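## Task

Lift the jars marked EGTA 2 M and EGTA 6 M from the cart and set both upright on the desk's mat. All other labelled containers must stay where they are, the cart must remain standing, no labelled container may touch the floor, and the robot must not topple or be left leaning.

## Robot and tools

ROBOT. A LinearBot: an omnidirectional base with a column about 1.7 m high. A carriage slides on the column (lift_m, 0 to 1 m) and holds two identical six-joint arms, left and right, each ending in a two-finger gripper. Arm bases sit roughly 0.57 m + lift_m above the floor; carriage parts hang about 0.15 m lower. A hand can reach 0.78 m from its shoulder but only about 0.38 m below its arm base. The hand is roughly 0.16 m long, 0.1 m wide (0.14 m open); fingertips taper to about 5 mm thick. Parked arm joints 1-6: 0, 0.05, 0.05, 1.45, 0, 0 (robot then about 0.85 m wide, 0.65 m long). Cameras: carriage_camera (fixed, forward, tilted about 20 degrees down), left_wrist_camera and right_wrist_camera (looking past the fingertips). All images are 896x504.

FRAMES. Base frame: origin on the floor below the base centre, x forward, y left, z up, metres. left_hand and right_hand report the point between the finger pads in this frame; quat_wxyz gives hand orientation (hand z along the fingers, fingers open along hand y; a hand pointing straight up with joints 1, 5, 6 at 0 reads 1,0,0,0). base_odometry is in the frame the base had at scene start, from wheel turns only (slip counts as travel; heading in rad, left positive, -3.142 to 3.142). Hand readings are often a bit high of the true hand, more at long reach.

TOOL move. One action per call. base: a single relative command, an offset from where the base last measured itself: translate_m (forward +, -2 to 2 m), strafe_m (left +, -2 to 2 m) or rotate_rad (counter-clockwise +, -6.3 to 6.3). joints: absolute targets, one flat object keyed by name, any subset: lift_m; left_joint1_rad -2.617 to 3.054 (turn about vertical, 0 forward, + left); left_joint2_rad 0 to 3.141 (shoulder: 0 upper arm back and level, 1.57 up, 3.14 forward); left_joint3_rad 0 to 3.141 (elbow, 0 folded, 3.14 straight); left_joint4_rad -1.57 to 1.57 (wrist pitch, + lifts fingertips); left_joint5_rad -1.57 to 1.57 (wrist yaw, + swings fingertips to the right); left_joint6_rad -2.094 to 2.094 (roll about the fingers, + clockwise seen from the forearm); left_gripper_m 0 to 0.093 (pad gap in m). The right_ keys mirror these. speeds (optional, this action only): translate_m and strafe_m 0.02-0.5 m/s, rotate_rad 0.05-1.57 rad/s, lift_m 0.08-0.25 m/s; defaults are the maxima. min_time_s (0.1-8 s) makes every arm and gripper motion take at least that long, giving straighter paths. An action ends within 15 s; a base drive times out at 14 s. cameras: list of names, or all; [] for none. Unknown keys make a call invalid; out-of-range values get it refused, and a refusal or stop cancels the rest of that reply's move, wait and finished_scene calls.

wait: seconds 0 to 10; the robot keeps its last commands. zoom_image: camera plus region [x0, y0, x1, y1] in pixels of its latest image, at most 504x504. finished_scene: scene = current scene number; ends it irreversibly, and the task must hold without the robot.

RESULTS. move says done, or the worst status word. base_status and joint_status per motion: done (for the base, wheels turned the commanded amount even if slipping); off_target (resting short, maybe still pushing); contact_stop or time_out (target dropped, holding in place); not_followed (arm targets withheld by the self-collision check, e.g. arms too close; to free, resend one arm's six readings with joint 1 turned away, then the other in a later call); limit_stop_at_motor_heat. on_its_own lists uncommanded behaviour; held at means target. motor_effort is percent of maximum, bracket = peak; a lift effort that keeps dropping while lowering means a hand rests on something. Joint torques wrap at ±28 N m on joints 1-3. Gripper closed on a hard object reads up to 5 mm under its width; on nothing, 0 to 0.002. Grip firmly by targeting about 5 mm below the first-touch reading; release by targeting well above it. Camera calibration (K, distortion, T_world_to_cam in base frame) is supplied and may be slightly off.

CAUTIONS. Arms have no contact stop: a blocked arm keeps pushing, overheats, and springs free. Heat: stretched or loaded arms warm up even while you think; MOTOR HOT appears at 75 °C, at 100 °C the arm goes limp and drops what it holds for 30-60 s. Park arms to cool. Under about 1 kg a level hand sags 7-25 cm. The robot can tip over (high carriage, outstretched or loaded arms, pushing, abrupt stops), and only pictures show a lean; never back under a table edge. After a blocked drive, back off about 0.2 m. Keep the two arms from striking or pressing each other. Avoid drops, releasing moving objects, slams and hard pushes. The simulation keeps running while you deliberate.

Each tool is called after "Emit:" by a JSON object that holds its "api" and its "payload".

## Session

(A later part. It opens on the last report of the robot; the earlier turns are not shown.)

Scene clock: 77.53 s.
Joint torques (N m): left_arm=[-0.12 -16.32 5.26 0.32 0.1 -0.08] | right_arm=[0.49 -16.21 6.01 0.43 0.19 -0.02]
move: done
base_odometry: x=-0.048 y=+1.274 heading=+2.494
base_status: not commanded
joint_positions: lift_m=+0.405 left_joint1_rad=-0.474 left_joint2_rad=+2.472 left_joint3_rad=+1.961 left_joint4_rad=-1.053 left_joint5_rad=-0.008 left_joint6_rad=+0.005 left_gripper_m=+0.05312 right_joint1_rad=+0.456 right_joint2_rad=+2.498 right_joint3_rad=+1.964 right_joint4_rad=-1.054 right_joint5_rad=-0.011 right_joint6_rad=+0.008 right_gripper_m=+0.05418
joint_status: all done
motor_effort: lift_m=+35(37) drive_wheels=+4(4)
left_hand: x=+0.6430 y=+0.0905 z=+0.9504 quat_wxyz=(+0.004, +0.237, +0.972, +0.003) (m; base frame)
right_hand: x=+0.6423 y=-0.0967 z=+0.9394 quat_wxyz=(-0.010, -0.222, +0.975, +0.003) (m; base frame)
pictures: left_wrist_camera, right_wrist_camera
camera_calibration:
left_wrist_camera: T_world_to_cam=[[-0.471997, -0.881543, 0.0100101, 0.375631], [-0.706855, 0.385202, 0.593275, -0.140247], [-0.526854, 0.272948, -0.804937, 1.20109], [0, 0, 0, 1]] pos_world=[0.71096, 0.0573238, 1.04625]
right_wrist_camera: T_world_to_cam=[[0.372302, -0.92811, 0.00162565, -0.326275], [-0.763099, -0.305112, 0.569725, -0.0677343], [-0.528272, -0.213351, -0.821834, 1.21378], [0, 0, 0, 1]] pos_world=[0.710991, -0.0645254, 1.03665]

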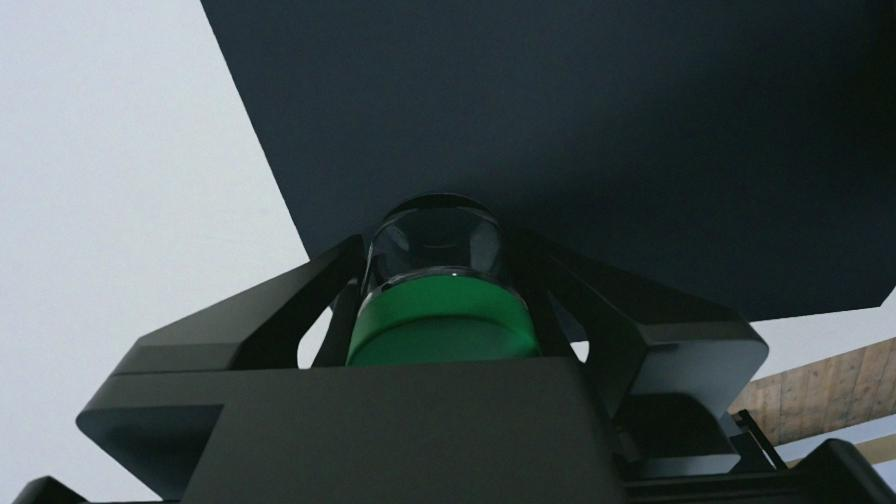

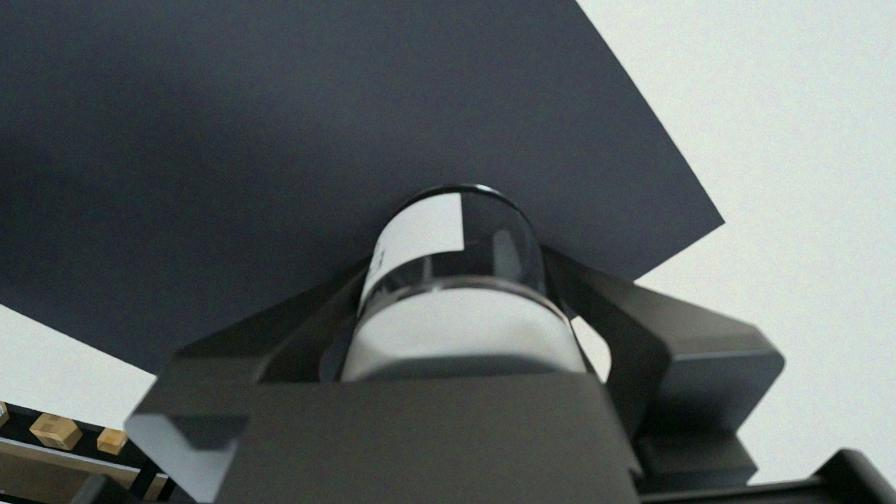

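Emit:
{"api": "move", "payload": {"joints": {"right_joint2_rad":2.41,"right_joint3_rad":1.98}, "cameras": []}}

Emit:
{"api": "move", "payload": {"joints": {"lift_m":0.395}, "speeds": {"lift_m":0.08}, "cameras": ["left_wrist_camera","right_wrist_camera"]}}

Scene clock: 79.10 s.
Joint torques (N m): left_arm=[-0.13 -16.28 5.27 0.32 0.1 -0.08] | right_arm=[0.61 -15.6 8.09 0.57 0.19 -0.02]
move: done
base_odometry: x=-0.048 y=+1.274 heading=+2.494
base_status: not commanded
joint_positions: lift_m=+0.405 left_joint1_rad=-0.474 left_joint2_rad=+2.472 left_joint3_rad=+1.961 left_joint4_rad=-1.053 left_joint5_rad=-0.008 left_joint6_rad=+0.005 left_gripper_m=+0.05312 right_joint1_rad=+0.456 right_joint2_rad=+2.443 right_joint3_rad=+1.964 right_joint4_rad=-1.054 right_joint5_rad=-0.011 right_joint6_rad=+0.008 right_gripper_m=+0.05418
joint_status: all done
motor_effort: lift_m=+35(36) drive_wheels=+4(4)
left_hand: x=+0.6430 y=+0.0905 z=+0.9504 quat_wxyz=(+0.004, +0.237, +0.972, +0.003) (m; base frame)
right_hand: x=+0.6496 y=-0.0931 z=+0.9643 quat_wxyz=(+0.017, -0.222, +0.975, +0.010) (m; base frame)
pictures: none
No camera images: "cameras" was empty.

Scene clock: 79.63 s.
Joint torques (N m): left_arm=[-0.09 -16.21 5.3 0.32 0.09 -0.08] | right_arm=[0.8 -15.23 7.83 0.58 0.22 -0.02]
move: done
base_odometry: x=-0.048 y=+1.274 heading=+2.494
base_status: not commanded
joint_positions: lift_m=+0.395 left_joint1_rad=-0.474 left_joint2_rad=+2.472 left_joint3_rad=+1.961 left_joint4_rad=-1.053 left_joint5_rad=-0.008 left_joint6_rad=+0.005 left_gripper_m=+0.05312 right_joint1_rad=+0.456 right_joint2_rad=+2.439 right_joint3_rad=+1.965 right_joint4_rad=-1.053 right_joint5_rad=-0.011 right_joint6_rad=+0.008 right_gripper_m=+0.05418
joint_status: all done
motor_effort: lift_m=+35(37) drive_wheels=+4(4)
left_hand: x=+0.6429 y=+0.0904 z=+0.9404 quat_wxyz=(+0.004, +0.237, +0.972, +0.003) (m; base frame)
right_hand: x=+0.6506 y=-0.0926 z=+0.9563 quat_wxyz=(+0.020, -0.222, +0.975, +0.010) (m; base frame)
pictures: left_wrist_camera, right_wrist_camera
camera_calibration:
left_wrist_camera: T_world_to_cam=[[-0.471998, -0.881539, 0.0103915, 0.375307], [-0.706751, 0.385405, 0.593267, -0.134389], [-0.526993, 0.272677, -0.804938, 1.19315], [0, 0, 0, 1]] pos_world=[0.710947, 0.0572978, 1.03624]
right_wrist_camera: T_world_to_cam=[[0.372336, -0.928094, -0.00286574, -0.321343], [-0.792758, -0.319644, 0.519001, -0.00328374], [-0.482597, -0.190971, -0.854769, 1.23671], [0, 0, 0, 1]] pos_world=[0.713879, -0.0631101, 1.05789]

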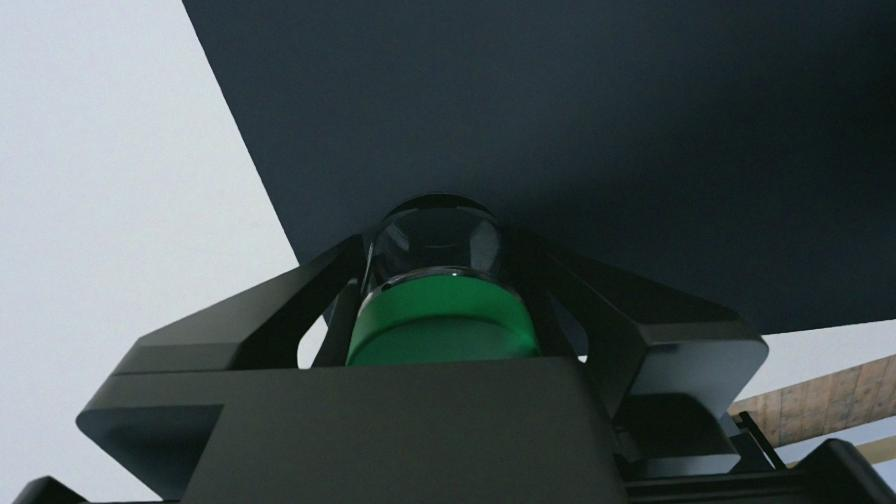

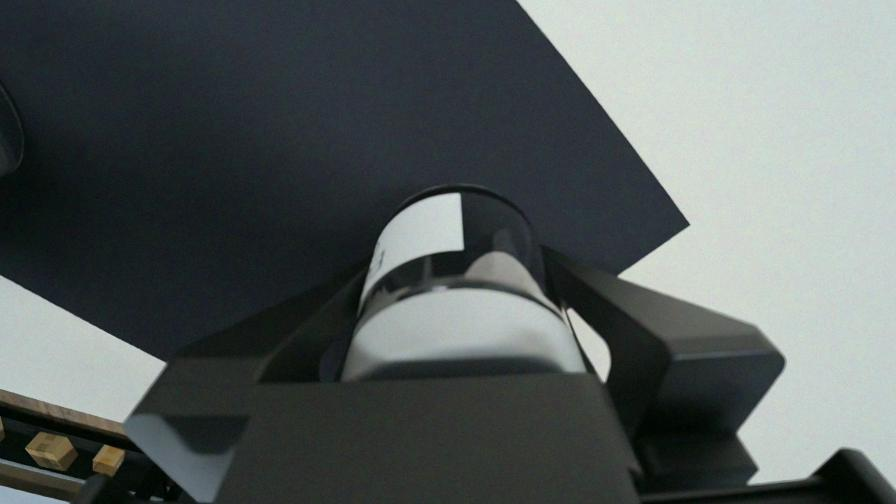

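Emit:
{"api": "move", "payload": {"joints": {"lift_m":0.385}, "speeds": {"lift_m":0.08}, "cameras": ["left_wrist_camera","right_wrist_camera","carriage_camera"]}}

Emit:
{"api": "zoom_image", "payload": {"camera": "carriage_camera", "region": [350, 290, 550, 430]}}

Scene clock: 81.03 s.
Joint torques (N m): left_arm=[-0.21 -14.3 5.35 0.44 0.11 -0.08] | right_arm=[0.62 -15.12 7.72 0.57 0.17 -0.02]
move: done
base_odometry: x=-0.048 y=+1.274 heading=+2.494
base_status: not commanded
joint_positions: lift_m=+0.385 left_joint1_rad=-0.473 left_joint2_rad=+2.454 left_joint3_rad=+1.961 left_joint4_rad=-1.066 left_joint5_rad=-0.006 left_joint6_rad=+0.005 left_gripper_m=+0.05312 right_joint1_rad=+0.456 right_joint2_rad=+2.438 right_joint3_rad=+1.966 right_joint4_rad=-1.052 right_joint5_rad=-0.011 right_joint6_rad=+0.008 right_gripper_m=+0.05418
joint_status: all done
motor_effort: lift_m=+33(35) drive_wheels=+4(4)
left_hand: x=+0.6424 y=+0.0907 z=+0.9389 quat_wxyz=(+0.007, +0.236, +0.972, +0.001) (m; base frame)
right_hand: x=+0.6512 y=-0.0923 z=+0.9475 quat_wxyz=(+0.022, -0.222, +0.975, +0.011) (m; base frame)
pictures: carriage_camera, left_wrist_camera, right_wrist_camera
camera_calibration:
carriage_camera: T_world_to_cam=[[-0.0301167, -0.999264, -0.0237735, 0.0366336], [-0.352417, 0.0328724, -0.935266, 1.33938], [0.935359, -0.0197889, -0.353147, 0.363535], [0, 0, 0, 1]] pos_world=[0.133088, -0.000228057, 1.38193]
left_wrist_camera: T_world_to_cam=[[-0.471385, -0.881843, 0.0122017, 0.373278], [-0.709335, 0.38732, 0.588921, -0.128427], [-0.524062, 0.268953, -0.808099, 1.19308], [0, 0, 0, 1]] pos_world=[0.710108, 0.0580321, 1.03521]
right_wrist_camera: T_world_to_cam=[[0.372345, -0.928089, -0.00311981, -0.321084], [-0.794354, -0.320426, 0.516071, 0.00558169], [-0.479959, -0.189678, -0.85654, 1.22965], [0, 0, 0, 1]] pos_world=[0.71417, -0.0629676, 1.04936]

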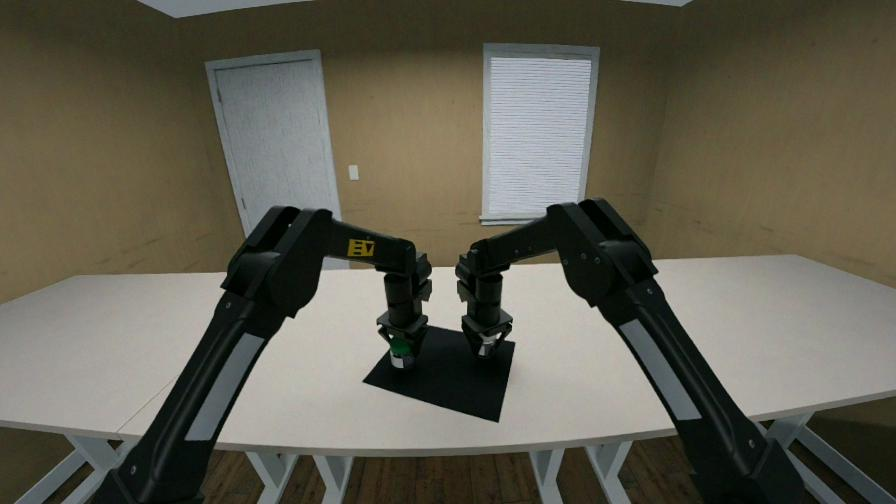

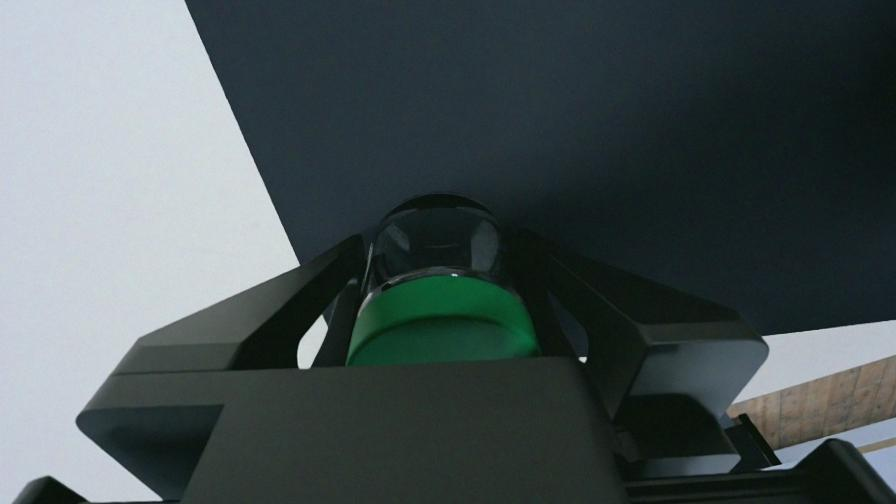

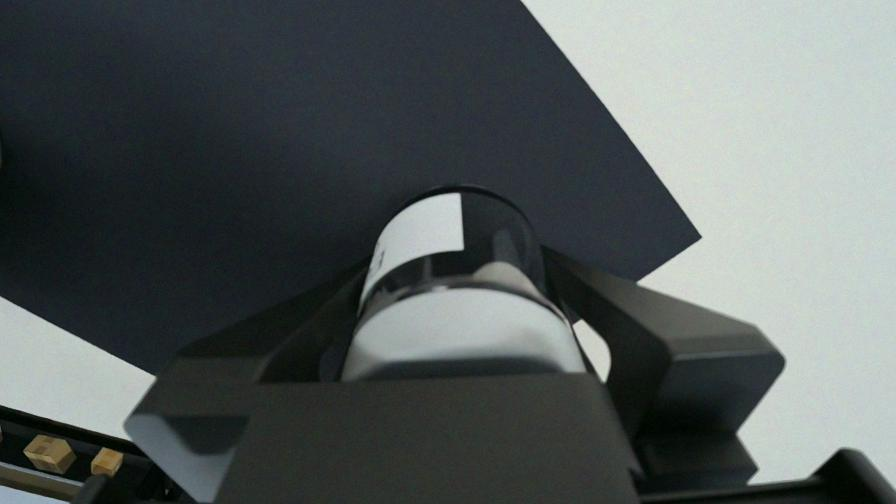

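Scaled by 2.520.

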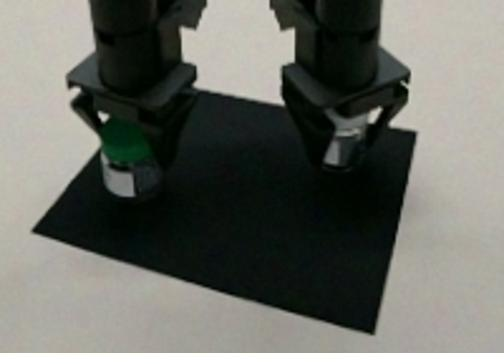

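Emit:
{"api": "move", "payload": {"joints": {"left_gripper_m":0.085}, "min_time_s": 1.0, "cameras": []}}

Emit:
{"api": "move", "payload": {"joints": {"lift_m":0.375}, "speeds": {"lift_m":0.08}, "cameras": ["left_wrist_camera","carriage_camera"]}}

Emit:
{"api": "zoom_image", "payload": {"camera": "carriage_camera", "region": [350, 290, 550, 430]}}

Scene clock: 85.17 s.
Joint torques (N m): left_arm=[-0.18 -14.42 5.31 0.43 0.07 -0.07] | right_arm=[0.65 -15.08 7.75 0.59 0.19 -0.02]
move: done
base_odometry: x=-0.048 y=+1.274 heading=+2.494
base_status: not commanded
joint_positions: lift_m=+0.385 left_joint1_rad=-0.473 left_joint2_rad=+2.454 left_joint3_rad=+1.961 left_joint4_rad=-1.063 left_joint5_rad=-0.006 left_joint6_rad=+0.005 left_gripper_m=+0.08496 right_joint1_rad=+0.456 right_joint2_rad=+2.438 right_joint3_rad=+1.966 right_joint4_rad=-1.052 right_joint5_rad=-0.011 right_joint6_rad=+0.008 right_gripper_m=+0.05418
joint_status: all done
motor_effort: lift_m=+34(34) drive_wheels=+4(4)
left_hand: x=+0.6431 y=+0.0903 z=+0.9386 quat_wxyz=(+0.008, +0.236, +0.972, +0.001) (m; base frame)
right_hand: x=+0.6512 y=-0.0923 z=+0.9475 quat_wxyz=(+0.022, -0.222, +0.975, +0.011) (m; base frame)
pictures: none
No camera images: "cameras" was empty.

Scene clock: 85.67 s.
Joint torques (N m): left_arm=[0.06 -15.04 5.3 0.38 0.07 -0.08] | right_arm=[0.7 -14.93 7.71 0.6 0.18 -0.02]
move: done
base_odometry: x=-0.048 y=+1.274 heading=+2.494
base_status: not commanded
joint_positions: lift_m=+0.375 left_joint1_rad=-0.473 left_joint2_rad=+2.460 left_joint3_rad=+1.961 left_joint4_rad=-1.058 left_joint5_rad=-0.006 left_joint6_rad=+0.005 left_gripper_m=+0.08496 right_joint1_rad=+0.456 right_joint2_rad=+2.436 right_joint3_rad=+1.966 right_joint4_rad=-1.053 right_joint5_rad=-0.011 right_joint6_rad=+0.008 right_gripper_m=+0.05418
joint_status: all done
motor_effort: lift_m=+35(36) drive_wheels=+4(5)
left_hand: x=+0.6434 y=+0.0902 z=+0.9259 quat_wxyz=(+0.007, +0.236, +0.972, +0.001) (m; base frame)
right_hand: x=+0.6513 y=-0.0922 z=+0.9381 quat_wxyz=(+0.022, -0.222, +0.975, +0.011) (m; base frame)
pictures: carriage_camera, left_wrist_camera
camera_calibration:
carriage_camera: T_world_to_cam=[[-0.0301167, -0.999264, -0.0237735, 0.0363926], [-0.352417, 0.0328724, -0.935266, 1.3299], [0.935359, -0.0197889, -0.353147, 0.359956], [0, 0, 0, 1]] pos_world=[0.133088, -0.000228057, 1.37179]
left_wrist_camera: T_world_to_cam=[[-0.471401, -0.881835, 0.012174, 0.373492], [-0.710134, 0.387729, 0.587687, -0.118285], [-0.522963, 0.268391, -0.808997, 1.18334], [0, 0, 0, 1]] pos_world=[0.710907, 0.0576232, 1.02228]

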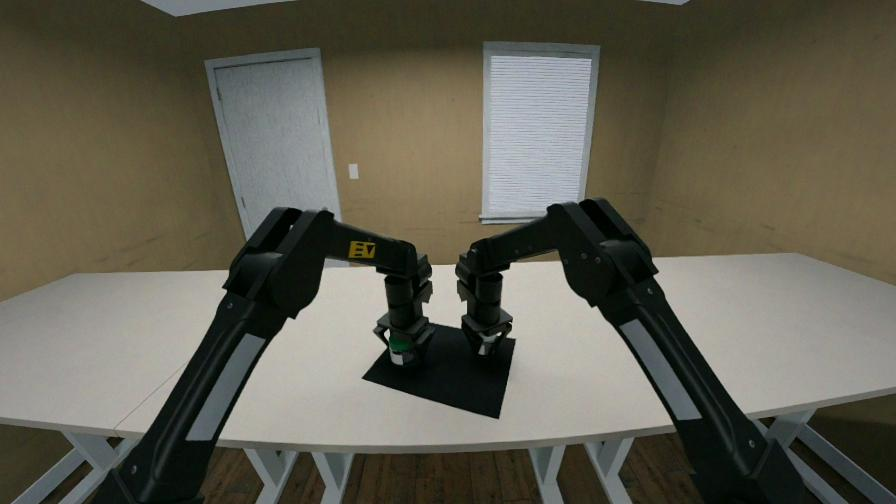

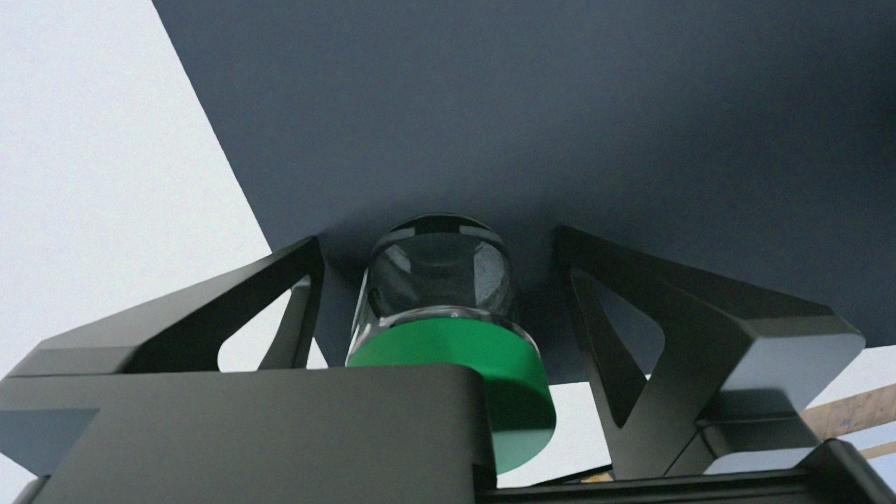

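Scaled by 2.520.

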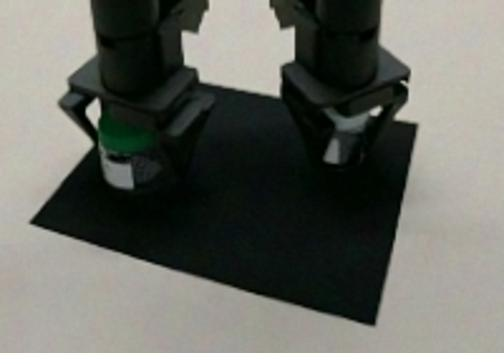

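Emit:
{"api": "move", "payload": {"joints": {"lift_m":0.366}, "speeds": {"lift_m":0.08}, "cameras": ["right_wrist_camera","carriage_camera"]}}

Emit:
{"api": "zoom_image", "payload": {"camera": "carriage_camera", "region": [350, 290, 550, 430]}}

Scene clock: 86.63 s.
Joint torques (N m): left_arm=[-0.27 -14.23 5.22 0.38 0.11 -0.08] | right_arm=[0.66 -13.68 7.3 0.78 0.17 -0.02]
move: done
base_odometry: x=-0.048 y=+1.274 heading=+2.494
base_status: not commanded
joint_positions: lift_m=+0.367 left_joint1_rad=-0.473 left_joint2_rad=+2.454 left_joint3_rad=+1.963 left_joint4_rad=-1.059 left_joint5_rad=-0.008 left_joint6_rad=+0.004 left_gripper_m=+0.08497 right_joint1_rad=+0.456 right_joint2_rad=+2.423 right_joint3_rad=+1.972 right_joint4_rad=-1.067 right_joint5_rad=-0.010 right_joint6_rad=+0.008 right_gripper_m=+0.05418
joint_status: all done
motor_effort: lift_m=+32(33) drive_wheels=+4(4)
left_hand: x=+0.6444 y=+0.0901 z=+0.9200 quat_wxyz=(+0.011, +0.236, +0.972, +0.001) (m; base frame)
right_hand: x=+0.6513 y=-0.0923 z=+0.9367 quat_wxyz=(+0.025, -0.222, +0.975, +0.011) (m; base frame)
pictures: carriage_camera, right_wrist_camera
camera_calibration:
carriage_camera: T_world_to_cam=[[-0.0301167, -0.999264, -0.0237735, 0.0361842], [-0.352417, 0.0328724, -0.935266, 1.3217], [0.935359, -0.0197889, -0.353147, 0.356859], [0, 0, 0, 1]] pos_world=[0.133088, -0.000228057, 1.36303]
right_wrist_camera: T_world_to_cam=[[0.372345, -0.928089, -0.00319151, -0.32111], [-0.79726, -0.321614, 0.510823, 0.0179128], [-0.475116, -0.187658, -0.85968, 1.22043], [0, 0, 0, 1]] pos_world=[0.713689, -0.0632344, 1.039]

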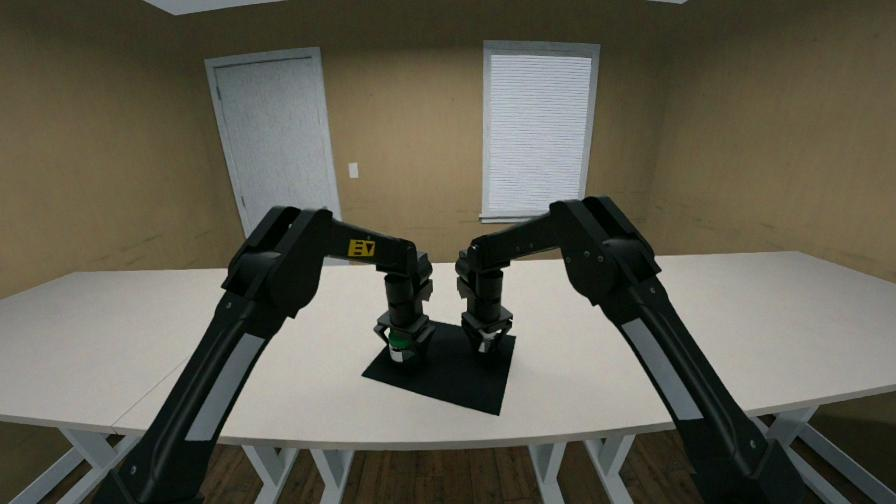

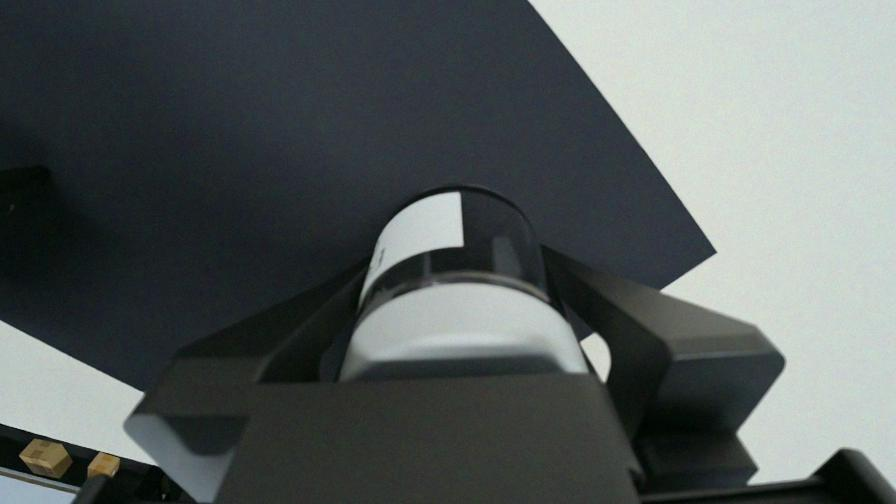

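Scaled by 2.520.

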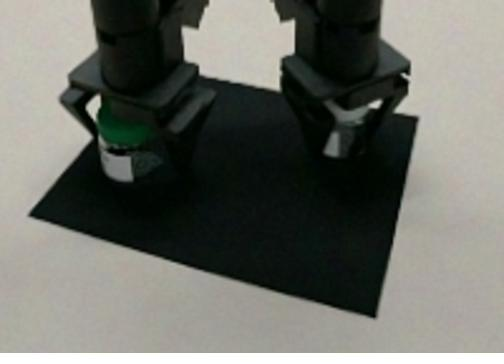

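Emit:
{"api": "move", "payload": {"joints": {"right_gripper_m":0.085,"left_gripper_m":0.09}, "min_time_s": 1.0, "cameras": []}}

Emit:
{"api": "move", "payload": {"joints": {"lift_m":0.52}, "speeds": {"lift_m":0.15}, "cameras": ["left_wrist_camera","right_wrist_camera"]}}

Emit:
{"api": "move", "payload": {"base": {"translate_m":-0.25}, "cameras": ["carriage_camera"]}}

Scene clock: 88.43 s.
Joint torques (N m): left_arm=[-0.06 -14.41 5.22 0.41 0.09 -0.08] | right_arm=[-1.14 -13.64 7.3 0.79 0.33 -0.02]
move: done
base_odometry: x=-0.048 y=+1.274 heading=+2.494
base_status: not commanded
joint_positions: lift_m=+0.367 left_joint1_rad=-0.474 left_joint2_rad=+2.454 left_joint3_rad=+1.963 left_joint4_rad=-1.060 left_joint5_rad=-0.007 left_joint6_rad=+0.004 left_gripper_m=+0.08992 right_joint1_rad=+0.473 right_joint2_rad=+2.422 right_joint3_rad=+1.972 right_joint4_rad=-1.067 right_joint5_rad=-0.027 right_joint6_rad=+0.008 right_gripper_m=+0.08487
joint_status: all done
motor_effort: lift_m=+32(33) drive_wheels=+4(4)
left_hand: x=+0.6440 y=+0.0894 z=+0.9200 quat_wxyz=(+0.010, +0.237, +0.971, +0.001) (m; base frame)
right_hand: x=+0.6461 y=-0.0824 z=+0.9371 quat_wxyz=(+0.023, -0.231, +0.973, +0.019) (m; base frame)
pictures: none
No camera images: "cameras" was empty.

Scene clock: 89.90 s.
Joint torques (N m): left_arm=[-0.1 -15.41 5.09 0.36 0.08 -0.08] | right_arm=[0.03 -13.7 7.42 0.69 0.2 -0.02]
move: done
base_odometry: x=-0.048 y=+1.274 heading=+2.494
base_status: not commanded
joint_positions: lift_m=+0.520 left_joint1_rad=-0.474 left_joint2_rad=+2.464 left_joint3_rad=+1.963 left_joint4_rad=-1.056 left_joint5_rad=-0.007 left_joint6_rad=+0.004 left_gripper_m=+0.08993 right_joint1_rad=+0.463 right_joint2_rad=+2.422 right_joint3_rad=+1.971 right_joint4_rad=-1.058 right_joint5_rad=-0.014 right_joint6_rad=+0.008 right_gripper_m=+0.08490
joint_status: all done
motor_effort: lift_m=+42(51) drive_wheels=+4(4)
left_hand: x=+0.6435 y=+0.0897 z=+1.0689 quat_wxyz=(+0.007, +0.237, +0.972, +0.002) (m; base frame)
right_hand: x=+0.6512 y=-0.0875 z=+1.0901 quat_wxyz=(+0.028, -0.226, +0.974, +0.014) (m; base frame)
pictures: left_wrist_camera, right_wrist_camera
camera_calibration:
left_wrist_camera: T_world_to_cam=[[-0.472063, -0.881496, 0.0110419, 0.373019], [-0.709951, 0.387562, 0.588018, -0.202459], [-0.522615, 0.269742, -0.808772, 1.29863], [0, 0, 0, 1]] pos_world=[0.711036, 0.0569847, 1.16523]
right_wrist_camera: T_world_to_cam=[[0.379672, -0.925086, -0.0080173, -0.315342], [-0.797735, -0.331769, 0.503535, -0.0515838], [-0.468473, -0.184783, -0.863938, 1.35372], [0, 0, 0, 1]] pos_world=[0.712759, -0.0586878, 1.19298]

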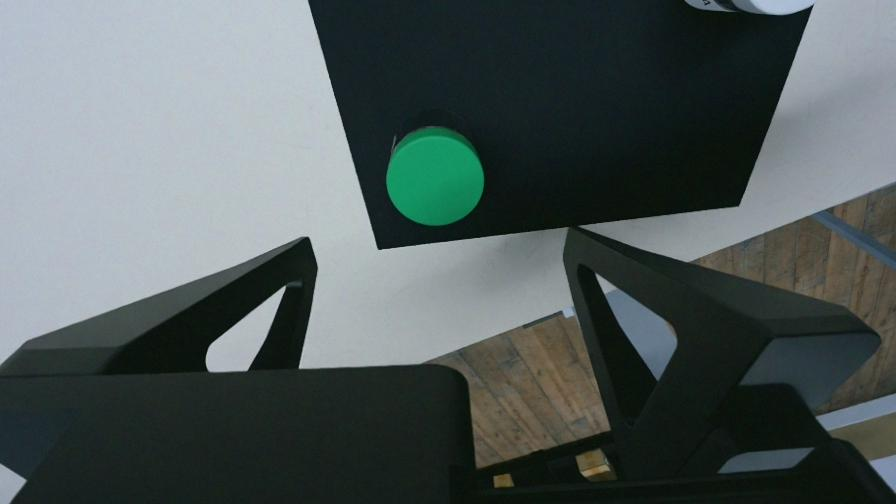

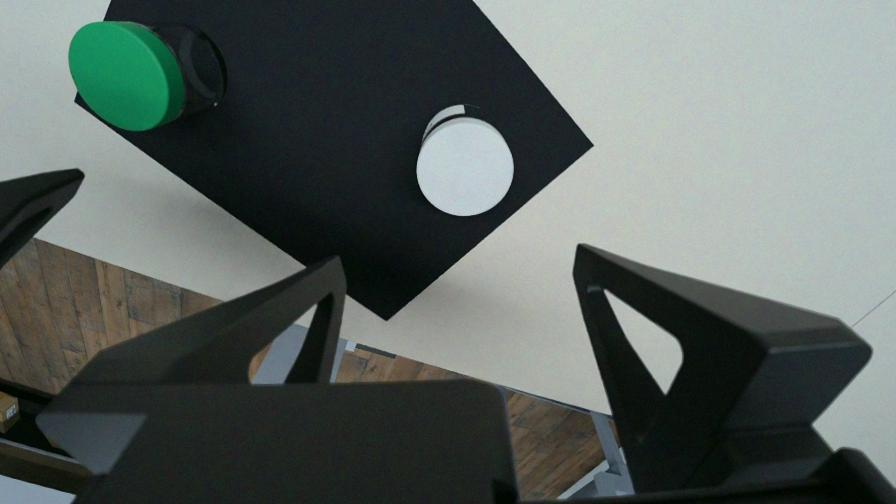

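Scene clock: 92.30 s.
Joint torques (N m): left_arm=[-0.13 -15.23 5.23 0.35 0.09 -0.08] | right_arm=[0.2 -13.64 7.36 0.68 0.21 -0.02]
move: done
base_odometry: x=+0.151 y=+1.123 heading=+2.494
base_status: done
joint_positions: lift_m=+0.520 left_joint1_rad=-0.474 left_joint2_rad=+2.464 left_joint3_rad=+1.963 left_joint4_rad=-1.055 left_joint5_rad=-0.006 left_joint6_rad=+0.004 left_gripper_m=+0.08994 right_joint1_rad=+0.462 right_joint2_rad=+2.422 right_joint3_rad=+1.971 right_joint4_rad=-1.056 right_joint5_rad=-0.013 right_joint6_rad=+0.008 right_gripper_m=+0.08490
joint_status: not commanded
motor_effort: lift_m=+43(43) drive_wheels=+1(19)
left_hand: x=+0.6437 y=+0.0894 z=+1.0689 quat_wxyz=(+0.008, +0.237, +0.972, +0.001) (m; base frame)
right_hand: x=+0.6518 y=-0.0878 z=+1.0901 quat_wxyz=(+0.029, -0.225, +0.974, +0.014) (m; base frame)
pictures: carriage_camera
camera_calibration:
carriage_camera: T_world_to_cam=[[-0.0301167, -0.999264, -0.0237735, 0.0398257], [-0.352417, 0.0328724, -0.935266, 1.46496], [0.935359, -0.0197889, -0.353147, 0.410952], [0, 0, 0, 1]] pos_world=[0.133088, -0.000228057, 1.5162]

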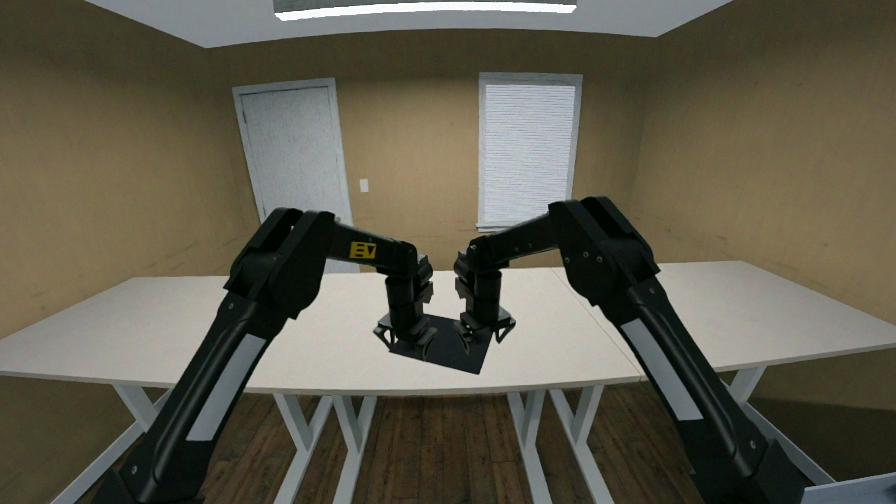

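Emit:
{"api": "finished_scene", "payload": {"scene": 2}}

The scene is finished: the task was done.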